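# Lift the grey-capped bottle and keep it upright

## Task

Grasp the bottle whose cap is grey, raise it by more than half of its own height, and keep holding it upright at that height until the scene ends. Other bottles may be nudged out of the way, but every bottle must be standing upright when the scene ends.

## Robot and tools

Robot: two arms, left_arm and right_arm, each ending in a five-finger hand. right_arm has a right hand; left_arm has a mirrored left hand. Base positions in the scene frame are left_arm (+0.054, +0.356, +0.002) m and right_arm (+0.036, -0.335, +0.038) m, both almost unrotated. The scene frame has its origin at table-top height halfway between the arms, with +x reaching out over the table, +y toward left_arm and +z up. A post stands behind the arms and a camera stand sits just behind the bases; do not strike them.

Hand point: a reference point 0.15 m out from the wrist along the fingers and 0.05 m in front of the palm. Its +z runs along straight fingers and +y points out of the palm. On the right hand +x points across the palm away from the thumb; on the left hand +x points toward the thumb. Straight fingertips reach 0.06 to 0.07 m past the point, and the finger centre lines sit 0.06 m behind it along -y. A rigid bracket on the little-finger side of the wrist extends 0.10 m across and can bump things.

A row is 28 numbers, each in [-1, 1]. Numbers 1-14 belong to left_arm, numbers 15-28 to right_arm, each block ordered as: dx, dy, dz, rx, ry, rz, then little, ring, middle, index, thumb_bend, thumb_turn, then force_limit, speed. The six pose numbers are offsets, not poses: they shift that arm's hand point relative to its current Hand target, along that arm's own base axes, where 1.0 equals 0.6 m or 180 degrees. rx, ry, rz together form one rotation vector, turning the hand about its Hand target position. Six zeros means no new pose request. The six finger numbers are absolute targets: +1 straight/open, -1 curled/closed; thumb_turn -1 puts the thumb opposite the fingers (needed to wrap around an object 0.035 to 0.065 m thick), +1 leaves it beside the palm. force_limit maps linearly from about 0 N at -1 to 10 N at +1 (15 N for the two thumb motors). speed rises from nearly zero at -1 to full at +0.48 and stays full up to +1; use -0.94 or lower for a soft grip. To leave a hand unchanged, resend the eight hand numbers you last sent it; if you have sent none yet, send its hand_measured six values followed by hand_force_limit and hand_speed.

execute_actions: actions is a list of actions; each action is a list of up to 15 rows, one row per 1/30 s step, with a short action holding its last row until step 15. Every row in one action counts from the Hand target at the start of that action, so sending the same offset again moves further. cameras: a list of camera names, ["all"], or [] for none; by default images come only when actions is empty.

move: target is one 28-number row or a list of up to 15 rows. All rows offset from the Hand targets held when the move begins, not from the previous row. speed is the path top speed in m/s, 0.002 to 4.3, default 0.25 (turning at up to twice that in rad/s); one value or one per target. blend, in metres, rounds corners in a list; 0 (default) halts at each target. blocking=false returns after about 0.5 s while motion continues. A move lasts at most 10 s, does not steer around obstacles, and hits harder when faster. Its result adds a move: line saying how it ended (done, off_target, moving, held, fault) and which limits acted (limits=paced means the sent pose was clipped; limits=held means steps were withheld).

wait: seconds from 0 to 3600; sends nothing new, lets a running move continue. stop: brakes a running move. zoom_image: camera is one of cam_high, cam_low, cam_left_wrist, cam_right_wrist; region is [x0, y0, x1, y1] in pixels of that camera's newest image, no more than 504 wide and tall. show_instructions: displays the reference pages. finished_scene: ends the scene for good (scene is 1, optional).

Results: per arm, end_effector_position (m) and end_effector_quat_wxyz in that arm's base frame, the Hand target (your last commanded pose after clipping, the base for the next offsets), joint positions, velocities and torques, and for each hand hand_measured, hand_stopped_by (moving, target, force, stalled, fault), hand_load_n (positive when something pushes a finger open; a drop to about 0 signals a lost grip), hand_force_limit and hand_speed. Action calls also list hand positions at some steps. Arms often come to rest 1 to 3 cm, sometimes 5 cm, short of the command, usually lower; if so send the remaining gap as a fresh offset. Orientation changes are clipped to 40 degrees per step. A MOTOR HOT line appears at 85 °C; at 100 °C that arm goes limp for 30 to 60 s, so avoid long stretched holds or pushing at unreachable poses.

Cameras: cam_high and cam_low are fixed, 504x504; cam_left_wrist and cam_right_wrist ride on the wrists, 672x504 fisheye.

Avoid: dropping the bottle even slightly, opening the hand while it moves, fast impacts, hard pressing against the table or fixed parts, any contact or squeezing between the two hands or arms, tipping any bottle over or pushing anything off the table, and excessive finger loads. The grasped bottle must stay vertical while lifted.

Each tool is called as name(argument=value, ...) on one line, values as JSON.

Reference images:

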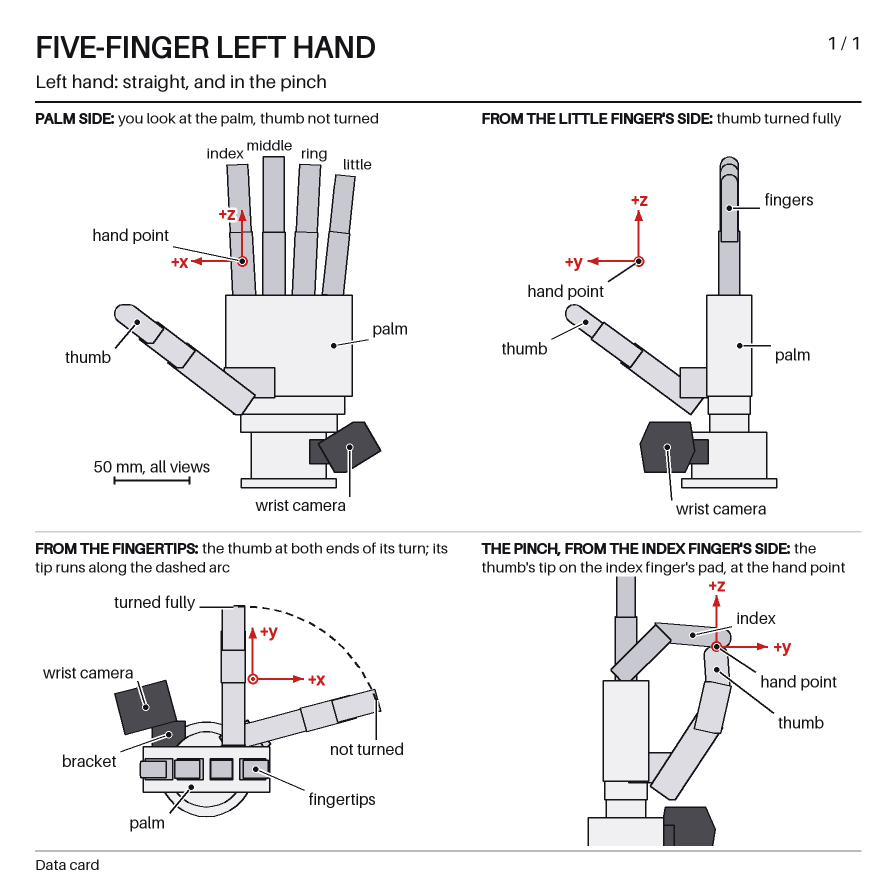

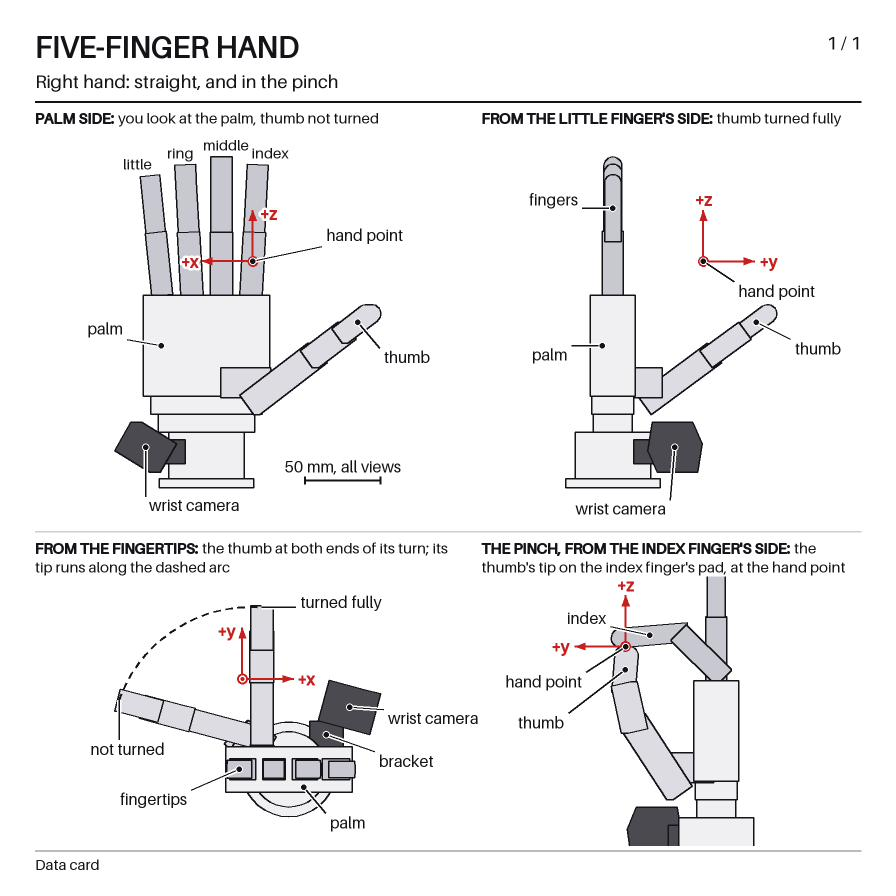

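## Session

execute_actions(actions=[])

Scene clock: 0.00 s.
left_arm: end_effector_position=(+0.0377, -0.3579, +0.2608) hand_measured=(+1.000, +1.000, +1.000, +1.000, +1.000, +1.000) hand_load_n=(+0.0, +0.0, +0.0, -0.5, +0.0, +0.0) hand_stopped_by=(target, target, target, target, target, target) hand_force_limit=0.00 hand_speed=-0.80 end_effector_quat_wxyz=(-0.147, -0.227, +0.955, -0.121) | right_arm: end_effector_position=(+0.3522, -0.0289, +0.2415) hand_measured=(+1.000, +1.000, +1.000, +1.000, +1.000, +1.000) hand_load_n=(+0.0, +0.0, +0.0, +0.0, +0.0, +0.0) hand_stopped_by=(target, target, target, target, target, target) hand_force_limit=0.00 hand_speed=-0.80 end_effector_quat_wxyz=(+0.434, +0.832, +0.192, +0.286)
Joint positions: left_arm=[-1.189 1.257 1.26 -1.37 0.326 -0.118] | right_arm=[0.52 1.048 0.68 -0.697 1.018 -1.791]
Joint velocities: within noise
Joint torques (N m): no reading
Heat: left arm: hottest waist 28 °C; right arm: hottest waist 32 °C.
Hand target: left_arm +0.0400, -0.3638, +0.2704; -0.145, -0.224, +0.954, -0.134 | right_arm +0.3567, -0.0264, +0.2492; +0.431, +0.832, +0.187, +0.295

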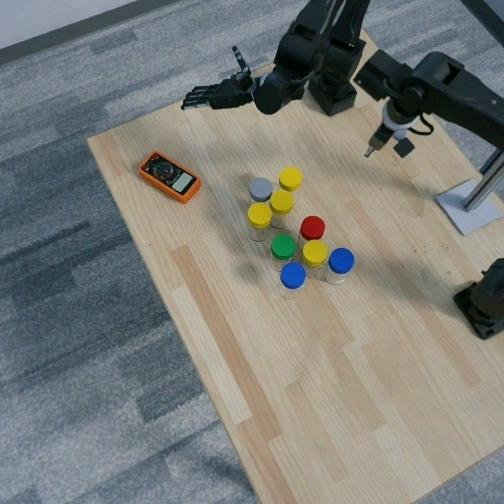

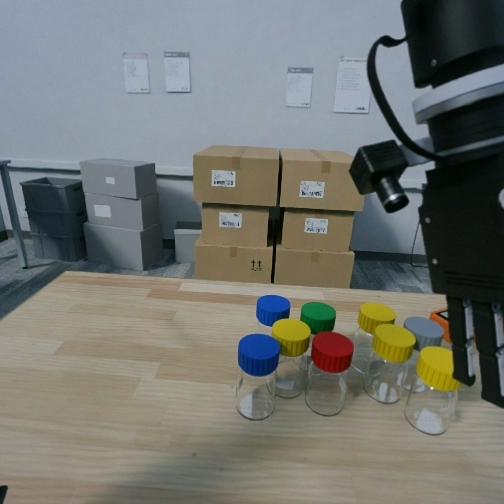

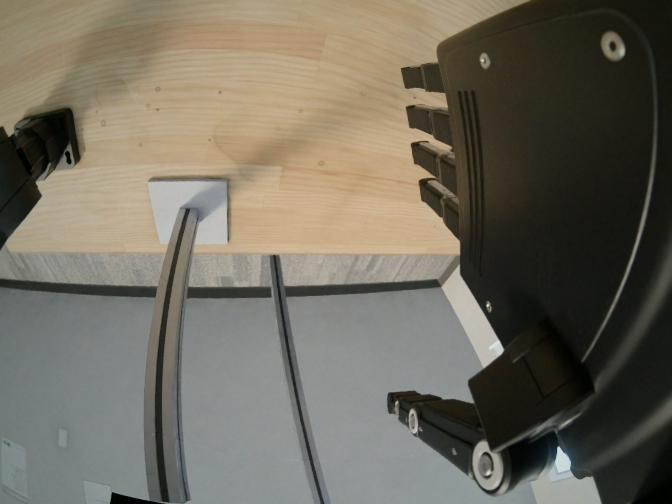

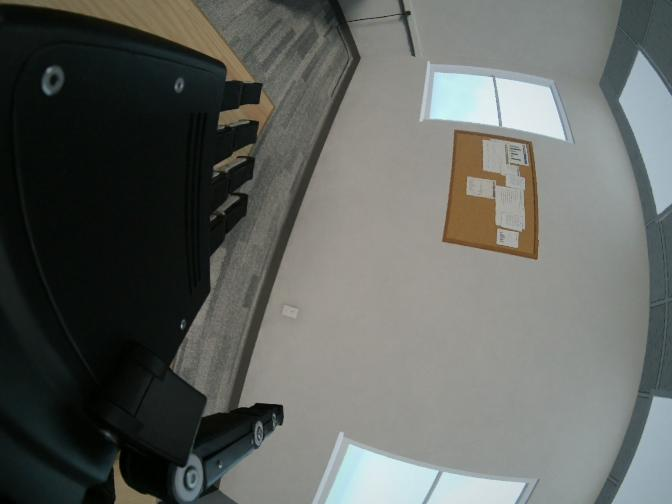

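zoom_image(camera="cam_high", region=[220, 140, 380, 300])

zoom_image(camera="cam_low", region=[220, 270, 504, 454])

Scaled by 3.150 from the camera's image (finer frame: 720x720).

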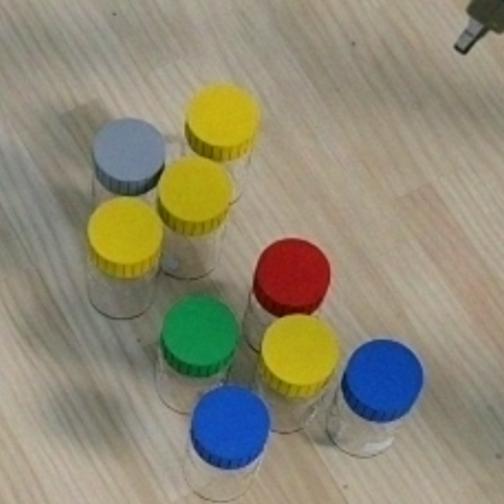

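Scaled by 1.775 from the camera's image (finer frame: 720x720).

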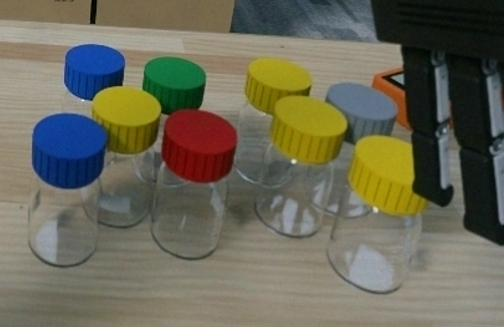

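move(target=[[0,0,0,0,0,0,1,1,1,1,1,1,0,-0.8,-0.03,-0.03,0.1,0.6086,-0.2138,-0.3808,1,1,1,1,0.6,-1,0,-0.4]], speed=0.3, cameras=["all"])

Scene clock: 133.30 s.
left_arm: end_effector_position=(+0.0377, -0.3579, +0.2608) hand_measured=(+1.000, +1.000, +1.000, +1.000, +1.000, +1.000) hand_load_n=(-0.5, +0.0, +0.0, +0.0, +0.0, +0.0) hand_stopped_by=(target, target, target, target, target, target) hand_force_limit=0.00 hand_speed=-0.80 end_effector_quat_wxyz=(-0.147, -0.227, +0.955, -0.121) | right_arm: end_effector_position=(+0.3353, -0.0422, +0.3015) hand_measured=(+1.000, +1.000, +1.000, +1.000, +0.600, -1.000) hand_load_n=(+0.0, +0.0, +0.0, +0.0, +0.0, +0.0) hand_stopped_by=(target, target, target, target, target, target) hand_force_limit=0.00 hand_speed=-0.40 end_effector_quat_wxyz=(-0.263, +0.661, -0.654, +0.259)
Joint positions: left_arm=[-1.189 1.257 1.26 -1.37 0.326 -0.118] | right_arm=[-0.291 0.88 1.074 -1.032 -0.206 -0.222]
Joint torques (N m): left_arm=[-0.15 -8.47 9.91 0.85 0.32 -0.07] | right_arm=[-1.14 -4.01 9.47 2.33 -0.27 0.08]
Heat: left arm: hottest waist 27 °C; right arm: hottest elbow 31 °C.
Hand target: left_arm +0.0400, -0.3638, +0.2704; -0.145, -0.224, +0.954, -0.134 | right_arm +0.3386, -0.0444, +0.3092; -0.271, +0.653, -0.654, +0.270
Off the commanded pose: left_arm 0.012 m, 2 deg | right_arm 0.009 m, 2 deg.
move: done
cam_right_wrist: T_world_to_cam=[[-0.70794, -0.24143, -0.66373, 0.42489], [-0.48637, 0.84807, 0.21029, 0.14152], [0.51212, 0.47169, -0.7178, 0.17884]] pos_world=[0.27804, -0.10179, 0.38062]

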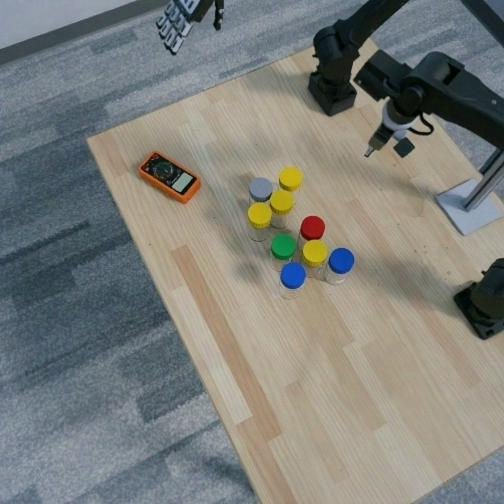

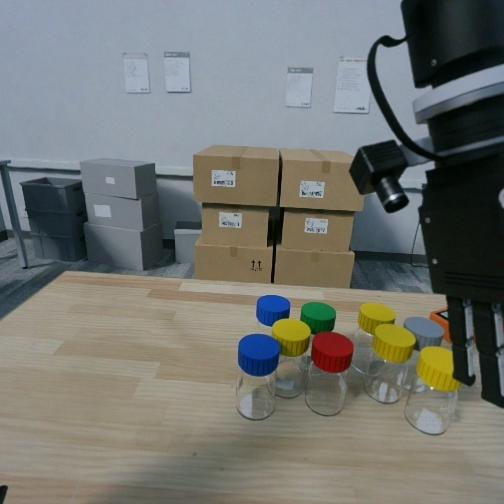

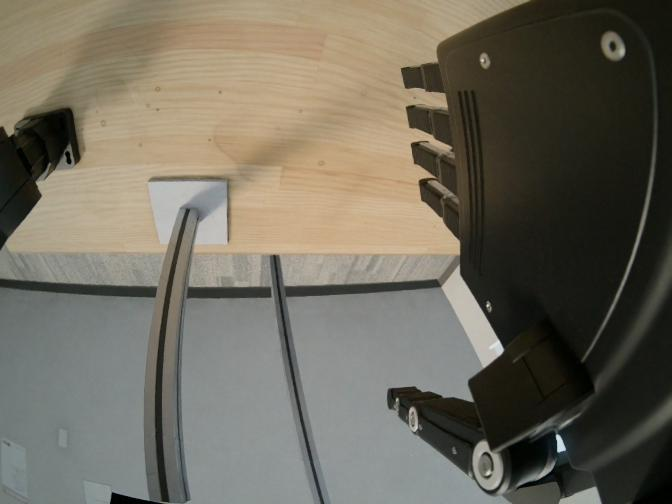

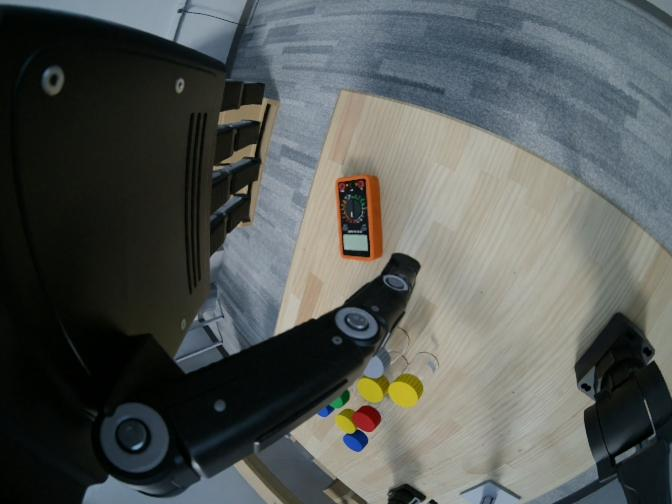

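move(target=[[0,0.2,0,0,0,0,1,1,1,1,1,1,0,-0.8,-0.01,0.45,-0.18,0,0,0,1,1,1,1,0.6,-1,0,-0.4]], speed=0.25, cameras=["all"])

Scene clock: 144.67 s.
left_arm: end_effector_position=(+0.0391, -0.2489, +0.2704) hand_measured=(+1.000, +1.000, +1.000, +1.000, +1.000, +1.000) hand_load_n=(+0.0, +0.0, +0.0, +0.0, +0.0, +0.0) hand_stopped_by=(target, target, target, target, target, target) hand_force_limit=0.00 hand_speed=-0.80 end_effector_quat_wxyz=(-0.142, -0.222, +0.955, -0.138) | right_arm: end_effector_position=(+0.3275, +0.2212, +0.1948) hand_measured=(+1.000, +1.000, +1.000, +1.000, +0.600, -1.000) hand_load_n=(+0.0, +0.0, +0.0, +0.0, +0.0, +0.0) hand_stopped_by=(target, target, target, target, target, target) hand_force_limit=0.00 hand_speed=-0.40 end_effector_quat_wxyz=(-0.259, +0.660, -0.651, +0.269)
Joint positions: left_arm=[-1.032 0.985 1.091 -1.491 0.356 0.049] | right_arm=[0.686 1.024 0.886 -0.798 0.461 0.518]
Joint torques (N m): left_arm=[0.97 -4.72 7.92 0.08 0.49 0.08] | right_arm=[-0.44 -5.48 9.55 2.07 0.57 0.03]
Heat: left arm: hottest waist 27 °C; right arm: hottest elbow 31 °C.
Hand target: left_arm +0.0401, -0.2439, +0.2704; -0.145, -0.224, +0.954, -0.134 | right_arm +0.3326, +0.2257, +0.2012; -0.271, +0.653, -0.654, +0.270
Off the commanded pose: left_arm 0.005 m, 1 deg | right_arm 0.009 m, 2 deg.
move: done
cam_left_wrist: T_world_to_cam=[[0.20196, -0.9386, 0.27972, -0.31135], [-0.74271, 0.0394, 0.66845, -0.13608], [-0.63843, -0.34275, -0.68915, 0.23875]] pos_world=[0.11423, -0.20504, 0.34258]
cam_right_wrist: T_world_to_cam=[[-0.70241, -0.2512, -0.66597, 0.4129], [-0.48502, 0.85371, 0.18956, -0.06081], [0.52093, 0.45616, -0.72149, -0.01675]] pos_world=[0.26926, 0.16328, 0.27442]

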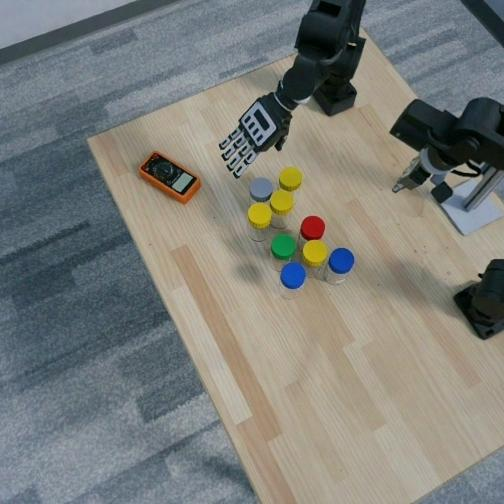

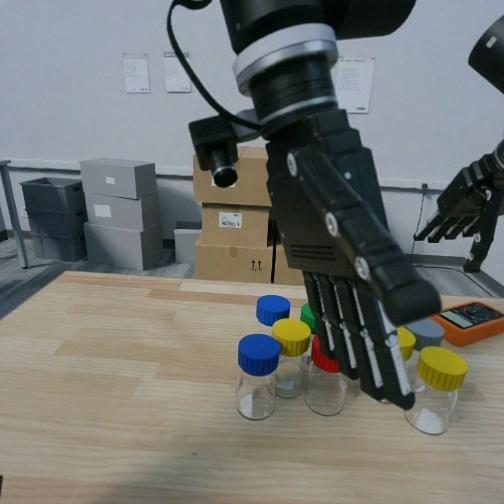

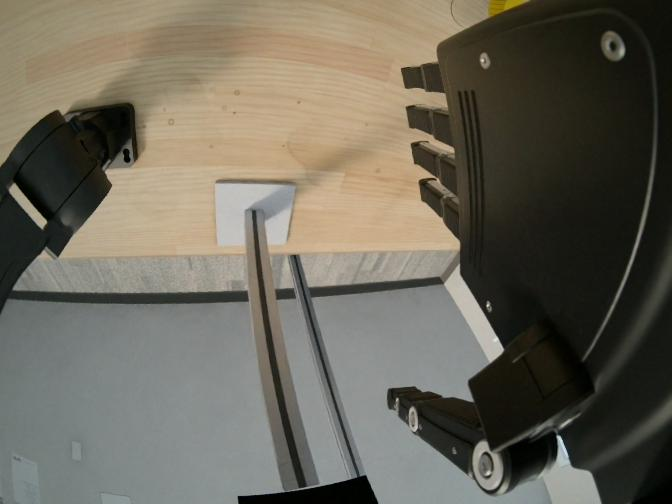

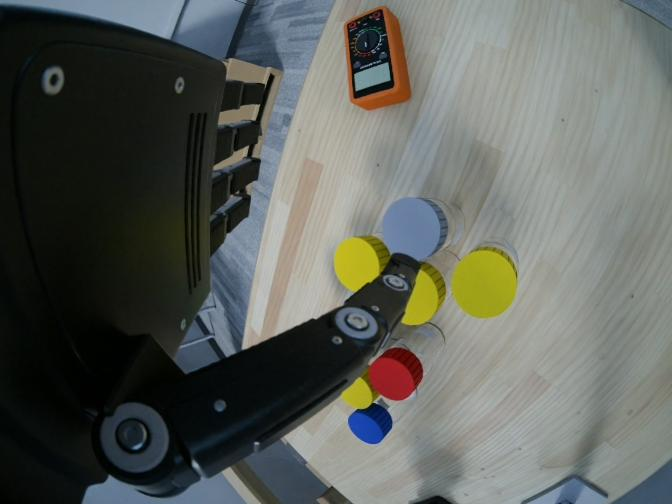

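zoom_image(camera="cam_right_wrist", region=[310, 180, 530, 345])

zoom_image(camera="cam_high", region=[200, 80, 340, 220])

Scaled by 2.291 from the camera's image (finer frame: 960x720).

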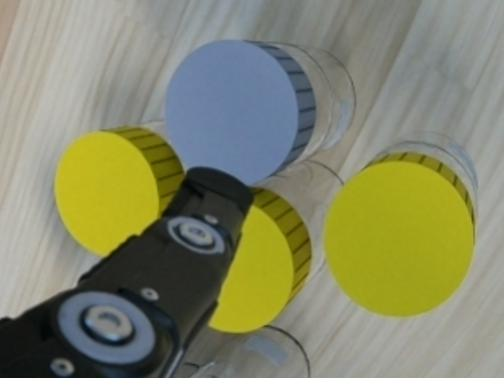

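Scaled by 3.600 from the camera's image (finer frame: 720x720).

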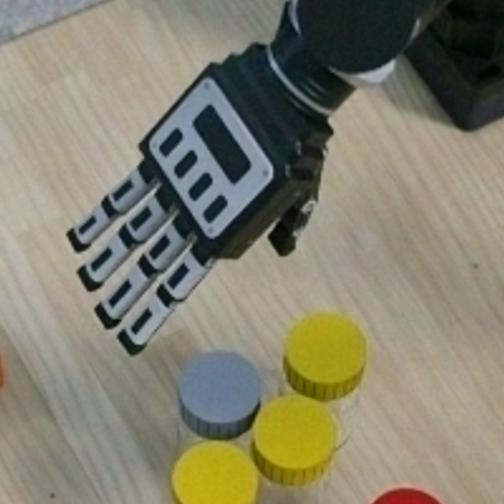

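move(target=[[0,0,0,0,0,0,1,1,1,1,1,1,0,-0.8,0.0273,0.0313,-0.13,0,0,0,1,1,1,1,0.6,-1,0,-0.4]], speed=0.15, cameras=["cam_right_wrist","cam_high","cam_low"])

zoom_image(camera="cam_right_wrist", region=[300, 170, 540, 350])

Scene clock: 161.00 s.
left_arm: end_effector_position=(+0.0391, -0.2489, +0.2704) hand_measured=(+1.000, +1.000, +1.000, +1.000, +1.000, +1.000) hand_load_n=(+0.0, +0.0, +0.0, +0.0, +0.0, -0.5) hand_stopped_by=(target, target, target, target, target, target) hand_force_limit=0.00 hand_speed=-0.80 end_effector_quat_wxyz=(-0.142, -0.222, +0.955, -0.138) | right_arm: end_effector_position=(+0.3494, +0.2396, +0.1251) hand_measured=(+1.000, +1.000, +1.000, +1.000, +0.600, -1.000) hand_load_n=(+0.0, +0.0, +0.0, +0.0, +0.0, +0.0) hand_stopped_by=(target, target, target, target, target, target) hand_force_limit=0.00 hand_speed=-0.40 end_effector_quat_wxyz=(-0.266, +0.654, -0.654, +0.271)
Joint positions: left_arm=[-1.032 0.985 1.091 -1.491 0.356 0.049] | right_arm=[0.689 1.155 0.781 -0.551 0.469 0.53]
Joint torques (N m): left_arm=[0.97 -4.72 7.94 0.1 0.5 0.06] | right_arm=[0.26 -6.65 8.03 2.13 0.57 0.05]
Heat: left arm: hottest waist 27 °C; right arm: hottest elbow 31 °C.
Hand target: left_arm +0.0401, -0.2439, +0.2704; -0.145, -0.224, +0.954, -0.134 | right_arm +0.3490, +0.2445, +0.1233; -0.271, +0.653, -0.654, +0.270
Off the commanded pose: left_arm 0.005 m, 1 deg | right_arm 0.005 m, 1 deg.
move: done
cam_right_wrist: T_world_to_cam=[[-0.6958, -0.23733, -0.67789, 0.38231], [-0.47948, 0.8562, 0.1924, -0.05556], [0.53475, 0.4589, -0.70954, -0.09389]] pos_world=[0.28958, 0.18139, 0.20323]
Images, in order (width x height): cam_high 504x504, cam_low 504x504, cam_right_wrist 672x504.

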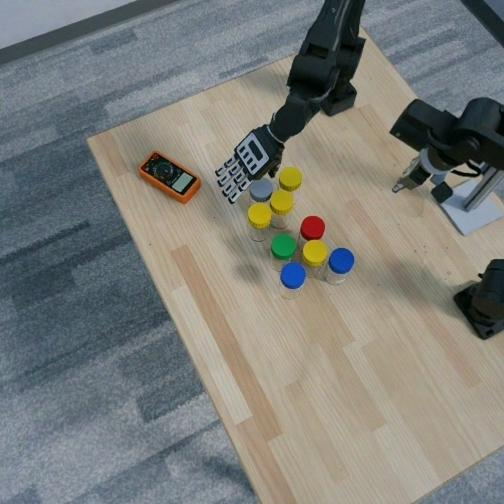

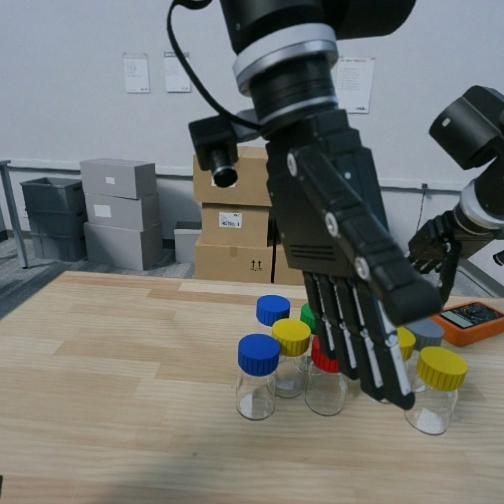

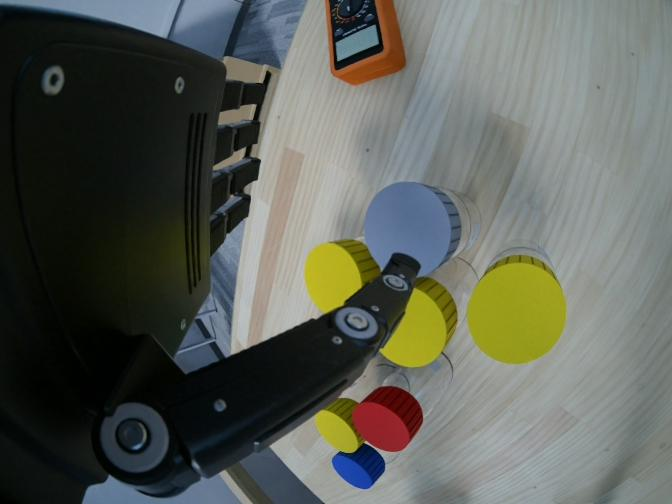

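Scaled by 2.100 from the camera's image (finer frame: 960x720).

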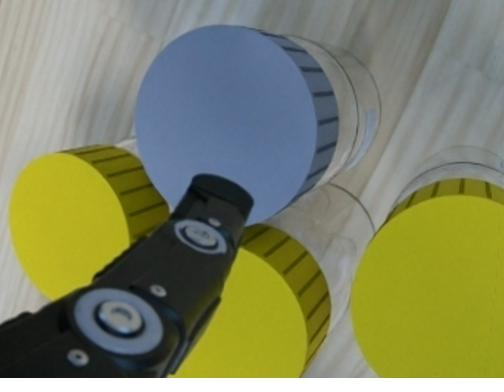

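move(target=[[0,0,0,0,0,0,1,1,1,1,1,1,0,-0.8,-0.0165,0.0,-0.08,0,0,0,1,1,1,1,0.6,-1,0,-0.4]], speed=0.1, cameras=["cam_right_wrist","cam_high","cam_low"])

zoom_image(camera="cam_right_wrist", region=[300, 170, 540, 350])

zoom_image(camera="cam_high", region=[200, 120, 320, 240])

Scene clock: 186.17 s.
left_arm: end_effector_position=(+0.0391, -0.2489, +0.2704) hand_measured=(+1.000, +1.000, +1.000, +1.000, +1.000, +1.000) hand_load_n=(+0.0, +0.0, +0.0, +0.0, -0.5, +0.0) hand_stopped_by=(target, target, target, target, target, target) hand_force_limit=0.00 hand_speed=-0.80 end_effector_quat_wxyz=(-0.142, -0.222, +0.955, -0.138) | right_arm: end_effector_position=(+0.3401, +0.2401, +0.0788) hand_measured=(+1.000, +1.000, +1.000, +1.000, +0.600, -1.000) hand_load_n=(+0.0, +0.0, +0.0, +0.0, +0.0, +0.0) hand_stopped_by=(target, target, target, target, target, target) hand_force_limit=0.00 hand_speed=-0.40 end_effector_quat_wxyz=(-0.268, +0.653, -0.654, +0.271)
Joint positions: left_arm=[-1.032 0.985 1.091 -1.491 0.356 0.049] | right_arm=[0.709 1.199 0.68 -0.409 0.481 0.547]
Joint torques (N m): left_arm=[1.08 -4.66 7.95 0.09 0.49 0.07] | right_arm=[0.32 -6.3 7.47 2.1 0.59 0.07]
Heat: left arm: hottest waist 27 °C; right arm: hottest waist 30 °C.
Hand target: left_arm +0.0401, -0.2439, +0.2704; -0.145, -0.224, +0.954, -0.134 | right_arm +0.3390, +0.2444, +0.0751; -0.271, +0.653, -0.654, +0.270
Off the commanded pose: left_arm 0.005 m, 1 deg | right_arm 0.006 m, 0 deg.
move: done
cam_right_wrist: T_world_to_cam=[[-0.69336, -0.2356, -0.68098, 0.34368], [-0.48023, 0.85567, 0.19292, -0.05118], [0.53724, 0.46079, -0.70643, -0.12354]] pos_world=[0.28009, 0.18169, 0.15664]
Images, in order (width x height): cam_high 504x504, cam_low 504x504, cam_right_wrist 672x504.

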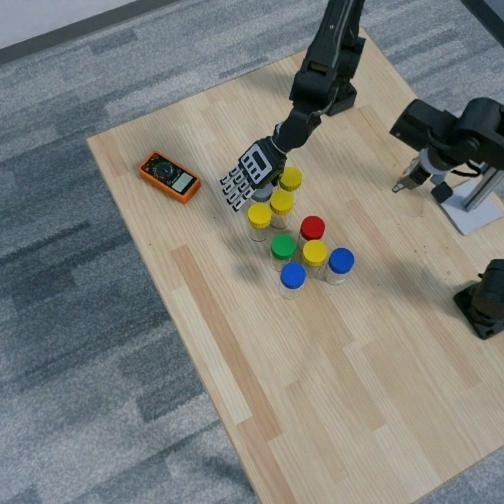

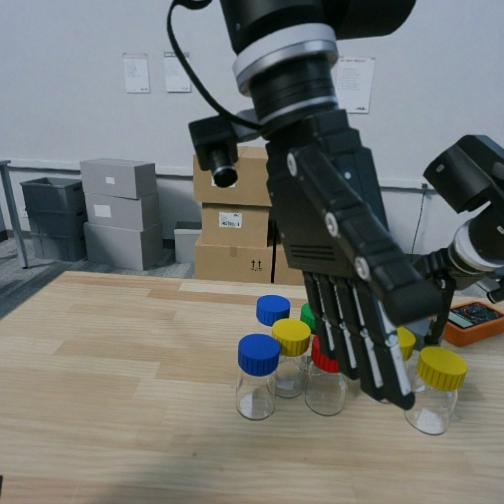

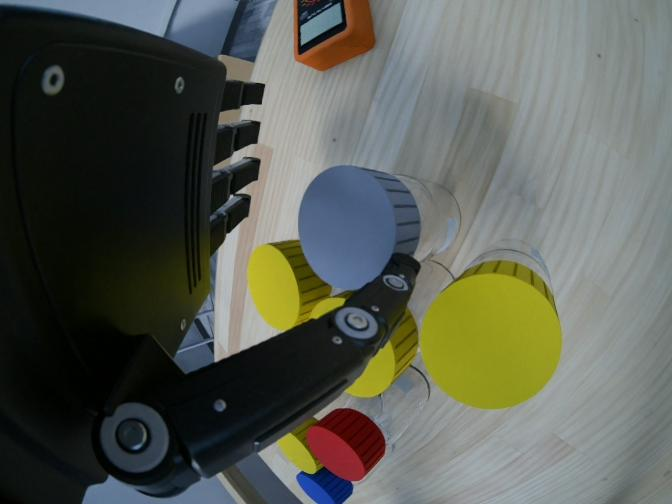

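Scaled by 2.100 from the camera's image (finer frame: 960x720).

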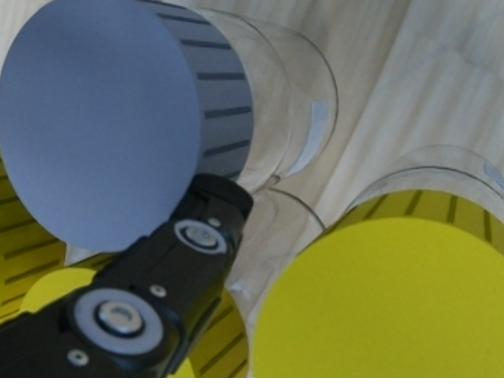

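Scaled by 4.200 from the camera's image (finer frame: 720x720).

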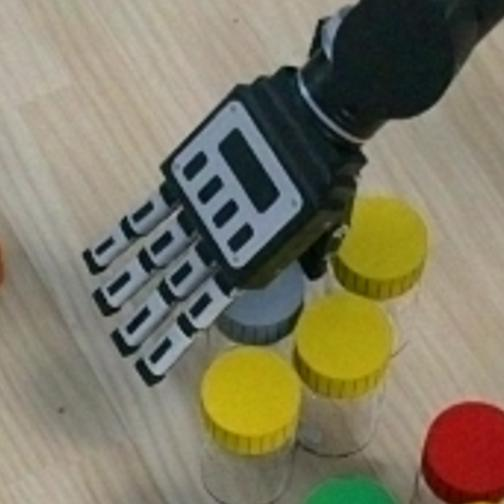

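move(target=[[0,0,0,0,0,0,1,1,1,1,1,1,0,-0.8,0,0.0,-0.057,0,0,0,1,1,1,1,0.6,-1,0,-0.4]], speed=0.06, cameras=["cam_right_wrist","cam_high","cam_low"])

zoom_image(camera="cam_right_wrist", region=[260, 150, 500, 330])

zoom_image(camera="cam_high", region=[200, 120, 320, 240])

zoom_image(camera="cam_low", region=[354, 220, 504, 440])

Scene clock: 202.67 s.
left_arm: end_effector_position=(+0.0391, -0.2489, +0.2704) hand_measured=(+1.000, +1.000, +1.000, +1.000, +1.000, +1.000) hand_load_n=(+0.0, +0.0, +0.0, +0.0, +0.0, +0.0) hand_stopped_by=(target, target, target, target, target, target) hand_force_limit=0.00 hand_speed=-0.80 end_effector_quat_wxyz=(-0.142, -0.222, +0.955, -0.138) | right_arm: end_effector_position=(+0.3415, +0.2413, +0.0464) hand_measured=(+1.000, +1.000, +1.000, +1.000, +0.600, -1.000) hand_load_n=(+0.0, +0.0, +0.0, +0.0, +0.0, +0.0) hand_stopped_by=(target, target, target, target, target, target) hand_force_limit=0.00 hand_speed=-0.40 end_effector_quat_wxyz=(-0.270, +0.652, -0.654, +0.271)
Joint positions: left_arm=[-1.032 0.985 1.091 -1.491 0.356 0.049] | right_arm=[0.709 1.265 0.63 -0.289 0.481 0.548]
Joint torques (N m): left_arm=[0.91 -4.95 7.91 0.09 0.51 0.05] | right_arm=[0.32 -6.53 6.8 2.09 0.58 0.05]
Heat: left arm: hottest waist 27 °C; right arm: hottest waist 30 °C.
Hand target: left_arm +0.0401, -0.2439, +0.2704; -0.145, -0.224, +0.954, -0.134 | right_arm +0.3391, +0.2444, +0.0409; -0.271, +0.653, -0.654, +0.270
Off the commanded pose: left_arm 0.005 m, 1 deg | right_arm 0.007 m, 0 deg.
move: done
cam_right_wrist: T_world_to_cam=[[-0.69132, -0.2331, -0.68391, 0.32161], [-0.48045, 0.85526, 0.19416, -0.04524], [0.53966, 0.46281, -0.70325, -0.14916]] pos_world=[0.28109, 0.18269, 0.12384]
Images, in order (width x height): cam_high 504x504, cam_low 504x504, cam_right_wrist 672x504.

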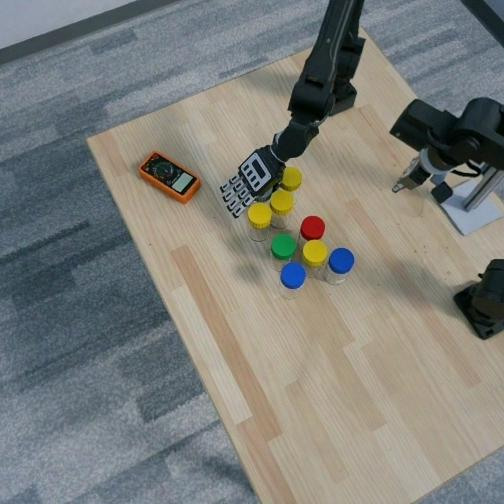

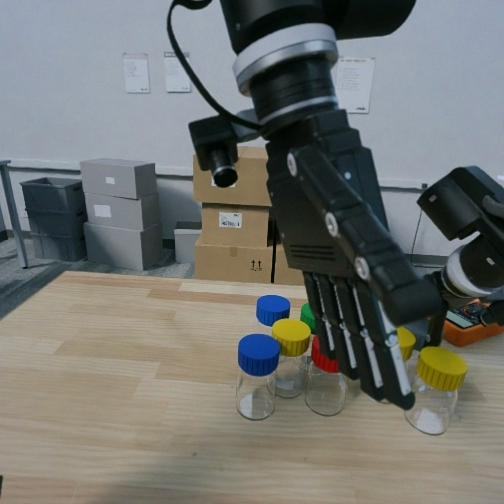

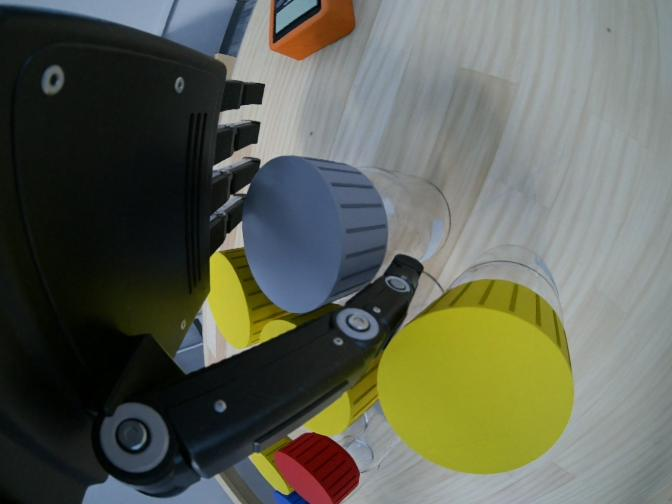

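Scaled by 2.100 from the camera's image (finer frame: 960x720).

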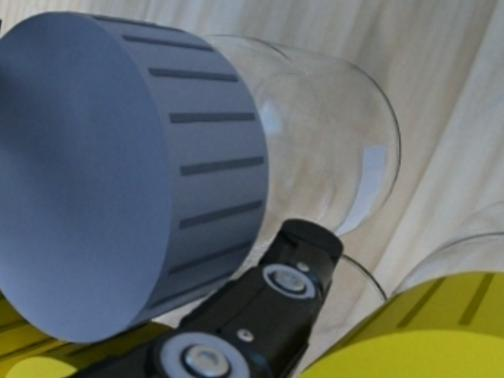

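Scaled by 4.200 from the camera's image (finer frame: 720x720).

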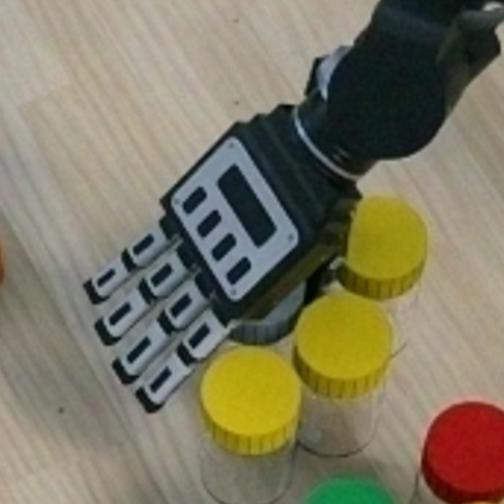

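Scaled by 2.291 from the camera's image (finer frame: 720x720).

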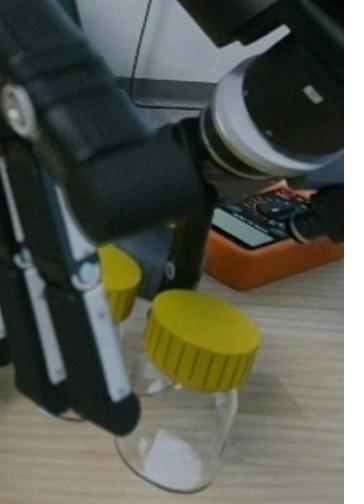

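move(target=[[0,0,0,0,0,0,1,1,1,1,1,1,0,-0.8,0.0083,0.0,0,0,0,0,1,1,1,1,0.6,-1,0,-0.4]], speed=0.04, cameras=["cam_right_wrist"])

zoom_image(camera="cam_right_wrist", region=[240, 150, 480, 330])

Scene clock: 219.07 s.
left_arm: end_effector_position=(+0.0391, -0.2489, +0.2704) hand_measured=(+1.000, +1.000, +1.000, +1.000, +1.000, +1.000) hand_load_n=(+0.0, +0.0, +0.0, +0.0, -0.5, +0.0) hand_stopped_by=(target, target, target, target, target, target) hand_force_limit=0.00 hand_speed=-0.80 end_effector_quat_wxyz=(-0.142, -0.222, +0.955, -0.138) | right_arm: end_effector_position=(+0.3422, +0.2419, +0.0440) hand_measured=(+1.000, +1.000, +1.000, +1.000, +0.600, -1.000) hand_load_n=(+0.0, +0.0, +0.0, +0.0, +0.0, +0.0) hand_stopped_by=(target, target, target, target, target, target) hand_force_limit=0.00 hand_speed=-0.40 end_effector_quat_wxyz=(-0.269, +0.653, -0.654, +0.271)
Joint positions: left_arm=[-1.032 0.985 1.091 -1.491 0.356 0.049] | right_arm=[0.709 1.273 0.63 -0.282 0.481 0.548]
Joint torques (N m): left_arm=[0.91 -4.66 7.94 0.08 0.5 0.06] | right_arm=[-0.56 -6.42 7.42 1.96 0.32 -0.05]
Heat: left arm: hottest waist 26 °C; right arm: hottest waist 30 °C.
Hand target: left_arm +0.0401, -0.2439, +0.2704; -0.145, -0.224, +0.954, -0.134 | right_arm +0.3441, +0.2445, +0.0411; -0.271, +0.653, -0.654, +0.270
Off the commanded pose: left_arm 0.005 m, 1 deg | right_arm 0.004 m, 0 deg.
move: done
cam_right_wrist: T_world_to_cam=[[-0.69207, -0.23377, -0.68293, 0.32096], [-0.48025, 0.85544, 0.19386, -0.04507], [0.53889, 0.46214, -0.70429, -0.15106]] pos_world=[0.28189, 0.18339, 0.12154]

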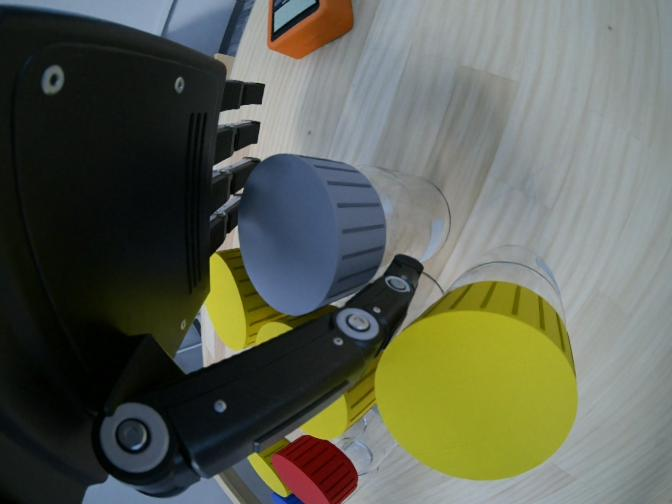

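Scaled by 2.100 from the camera's image (finer frame: 960x720).

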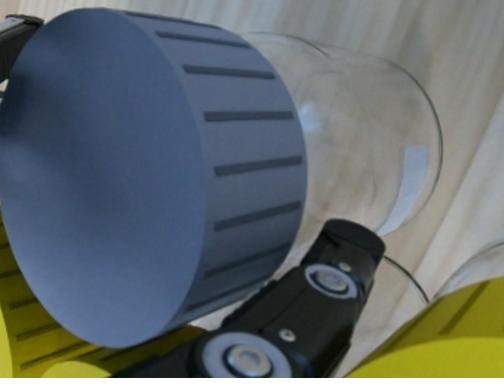

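move(target=[[0,0,0,0,0,0,1,1,1,1,1,1,0,-0.8,0,0,0,0,0,0,1,1,0.45,0.45,0.5,-1,-0.7,-0.7]], speed=0.04, cameras=["cam_right_wrist","cam_high","cam_low"])

zoom_image(camera="cam_right_wrist", region=[200, 130, 440, 310])

zoom_image(camera="cam_high", region=[200, 120, 320, 240])

Scene clock: 231.53 s.
left_arm: end_effector_position=(+0.0391, -0.2489, +0.2704) hand_measured=(+1.000, +1.000, +1.000, +1.000, +1.000, +1.000) hand_load_n=(+0.0, +0.0, +0.0, +0.0, -0.5, +0.0) hand_stopped_by=(target, target, target, target, target, target) hand_force_limit=0.00 hand_speed=-0.80 end_effector_quat_wxyz=(-0.142, -0.222, +0.955, -0.138) | right_arm: end_effector_position=(+0.3421, +0.2419, +0.0440) hand_measured=(+1.000, +1.000, +0.450, +0.450, +0.500, -1.000) hand_load_n=(+0.0, +0.0, +0.0, +0.0, +0.0, +0.0) hand_stopped_by=(target, target, target, target, target, target) hand_force_limit=-0.70 hand_speed=-0.70 end_effector_quat_wxyz=(-0.269, +0.653, -0.654, +0.271)
Joint positions: left_arm=[-1.032 0.985 1.091 -1.491 0.356 0.049] | right_arm=[0.709 1.273 0.63 -0.282 0.48 0.548]
Joint torques (N m): left_arm=[1.03 -4.78 7.91 0.09 0.51 0.07] | right_arm=[-0.5 -6.42 7.41 2.1 0.32 -0.05]
Heat: left arm: hottest waist 26 °C; right arm: hottest waist 29 °C.
Hand target: left_arm +0.0401, -0.2439, +0.2704; -0.145, -0.224, +0.954, -0.134 | right_arm +0.3441, +0.2445, +0.0411; -0.271, +0.653, -0.654, +0.270
Off the commanded pose: left_arm 0.005 m, 1 deg | right_arm 0.004 m, 0 deg.
move: done
cam_right_wrist: T_world_to_cam=[[-0.69216, -0.2337, -0.68286, 0.32097], [-0.48036, 0.85531, 0.19418, -0.04505], [0.53867, 0.46242, -0.70427, -0.15105]] pos_world=[0.28189, 0.18339, 0.12154]
Images, in order (width x height): cam_high 504x504, cam_low 504x504, cam_right_wrist 672x504.

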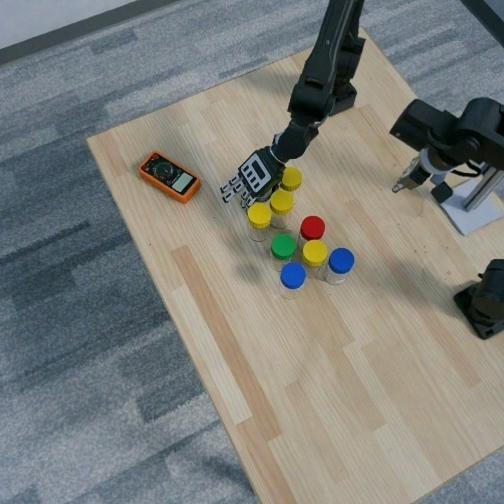

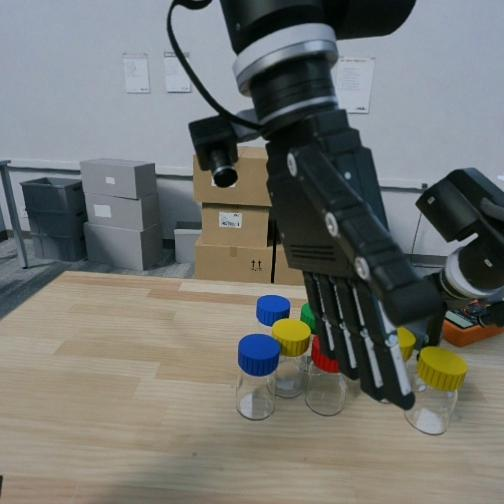

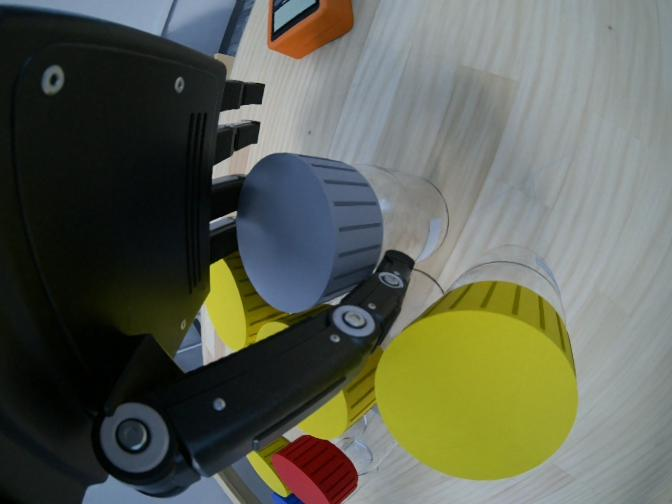

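Scaled by 2.100 from the camera's image (finer frame: 960x720).

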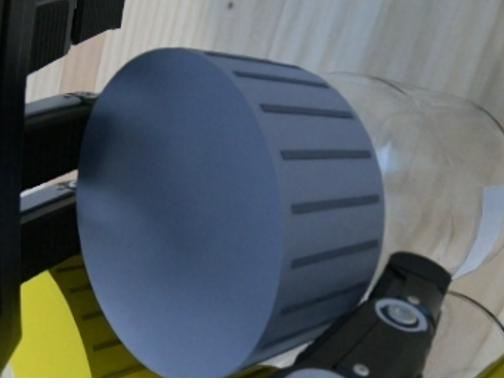

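Scaled by 4.200 from the camera's image (finer frame: 720x720).

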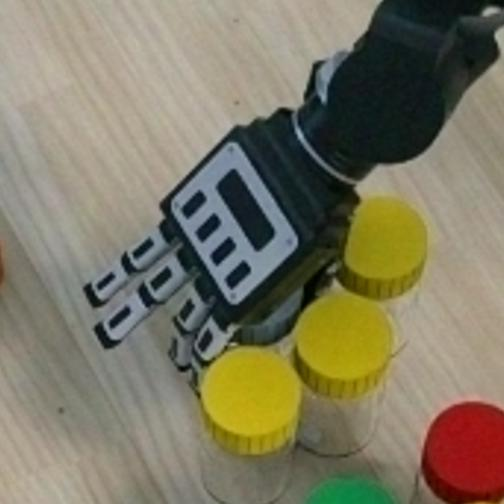

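move(target=[[0,0,0,0,0,0,1,1,1,1,1,1,0,-0.8,0,0,0,0,0,0,1,1,0.05,0.05,0.5,-1,-0.7,-0.92]], speed=0.04, cameras=["cam_right_wrist","cam_high"])

zoom_image(camera="cam_right_wrist", region=[200, 130, 440, 310])

zoom_image(camera="cam_high", region=[200, 120, 320, 240])

Scene clock: 238.13 s.
left_arm: end_effector_position=(+0.0391, -0.2489, +0.2704) hand_measured=(+1.000, +1.000, +1.000, +1.000, +1.000, +1.000) hand_load_n=(+0.0, +0.0, +0.0, +0.0, -0.5, +0.0) hand_stopped_by=(target, target, target, target, target, target) hand_force_limit=0.00 hand_speed=-0.80 end_effector_quat_wxyz=(-0.142, -0.222, +0.955, -0.138) | right_arm: end_effector_position=(+0.3421, +0.2419, +0.0440) hand_measured=(+1.000, +1.000, +0.302, +0.250, +0.500, -1.000) hand_load_n=(+0.0, +0.0, +2.0, +2.0, +3.5, +0.0) hand_stopped_by=(target, target, force, force, target, target) hand_force_limit=-0.70 hand_speed=-0.92 end_effector_quat_wxyz=(-0.269, +0.653, -0.654, +0.271)
Joint positions: left_arm=[-1.032 0.985 1.091 -1.491 0.356 0.049] | right_arm=[0.709 1.273 0.63 -0.282 0.48 0.548]
Joint torques (N m): left_arm=[0.91 -4.72 7.91 0.09 0.49 0.06] | right_arm=[-0.5 -6.48 7.42 2.1 0.32 -0.05]
Heat: left arm: hottest waist 26 °C; right arm: hottest waist 29 °C.
Hand target: left_arm +0.0401, -0.2439, +0.2704; -0.145, -0.224, +0.954, -0.134 | right_arm +0.3440, +0.2445, +0.0410; -0.271, +0.653, -0.654, +0.270
Off the commanded pose: left_arm 0.005 m, 1 deg | right_arm 0.004 m, 0 deg.
move: done
cam_right_wrist: T_world_to_cam=[[-0.69216, -0.2337, -0.68286, 0.32097], [-0.48036, 0.85531, 0.19418, -0.04505], [0.53867, 0.46242, -0.70427, -0.15105]] pos_world=[0.28189, 0.18339, 0.12154]
Images, in order (width x height): cam_high 504x504, cam_right_wrist 672x504.

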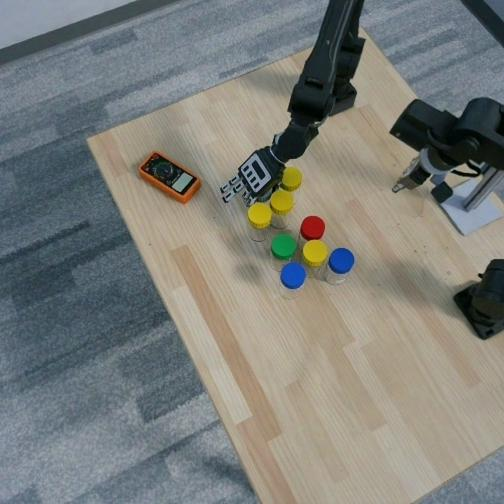

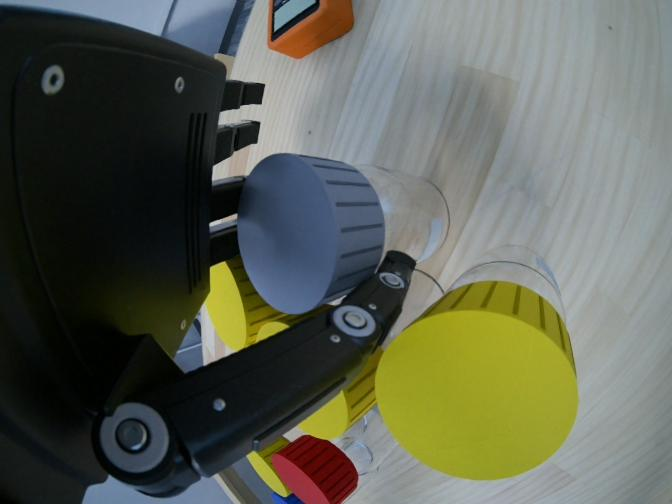

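Scaled by 2.100 from the camera's image (finer frame: 960x720).

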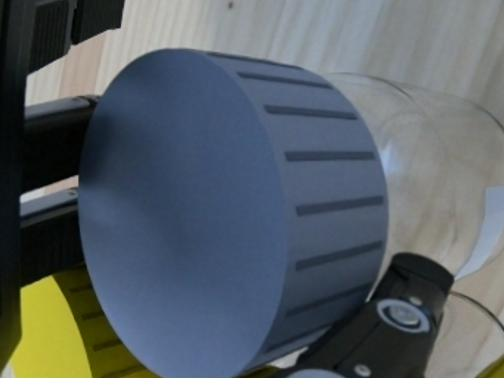

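Scaled by 4.200 from the camera's image (finer frame: 720x720).

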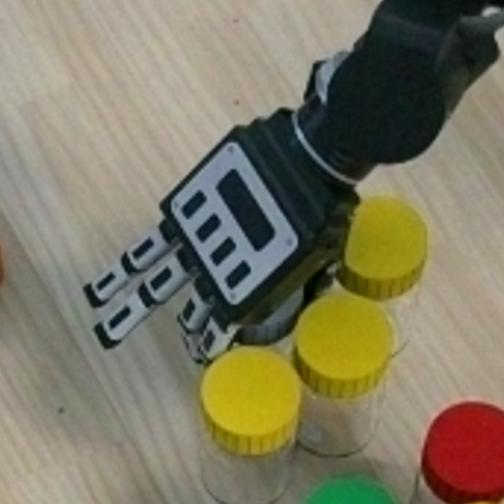

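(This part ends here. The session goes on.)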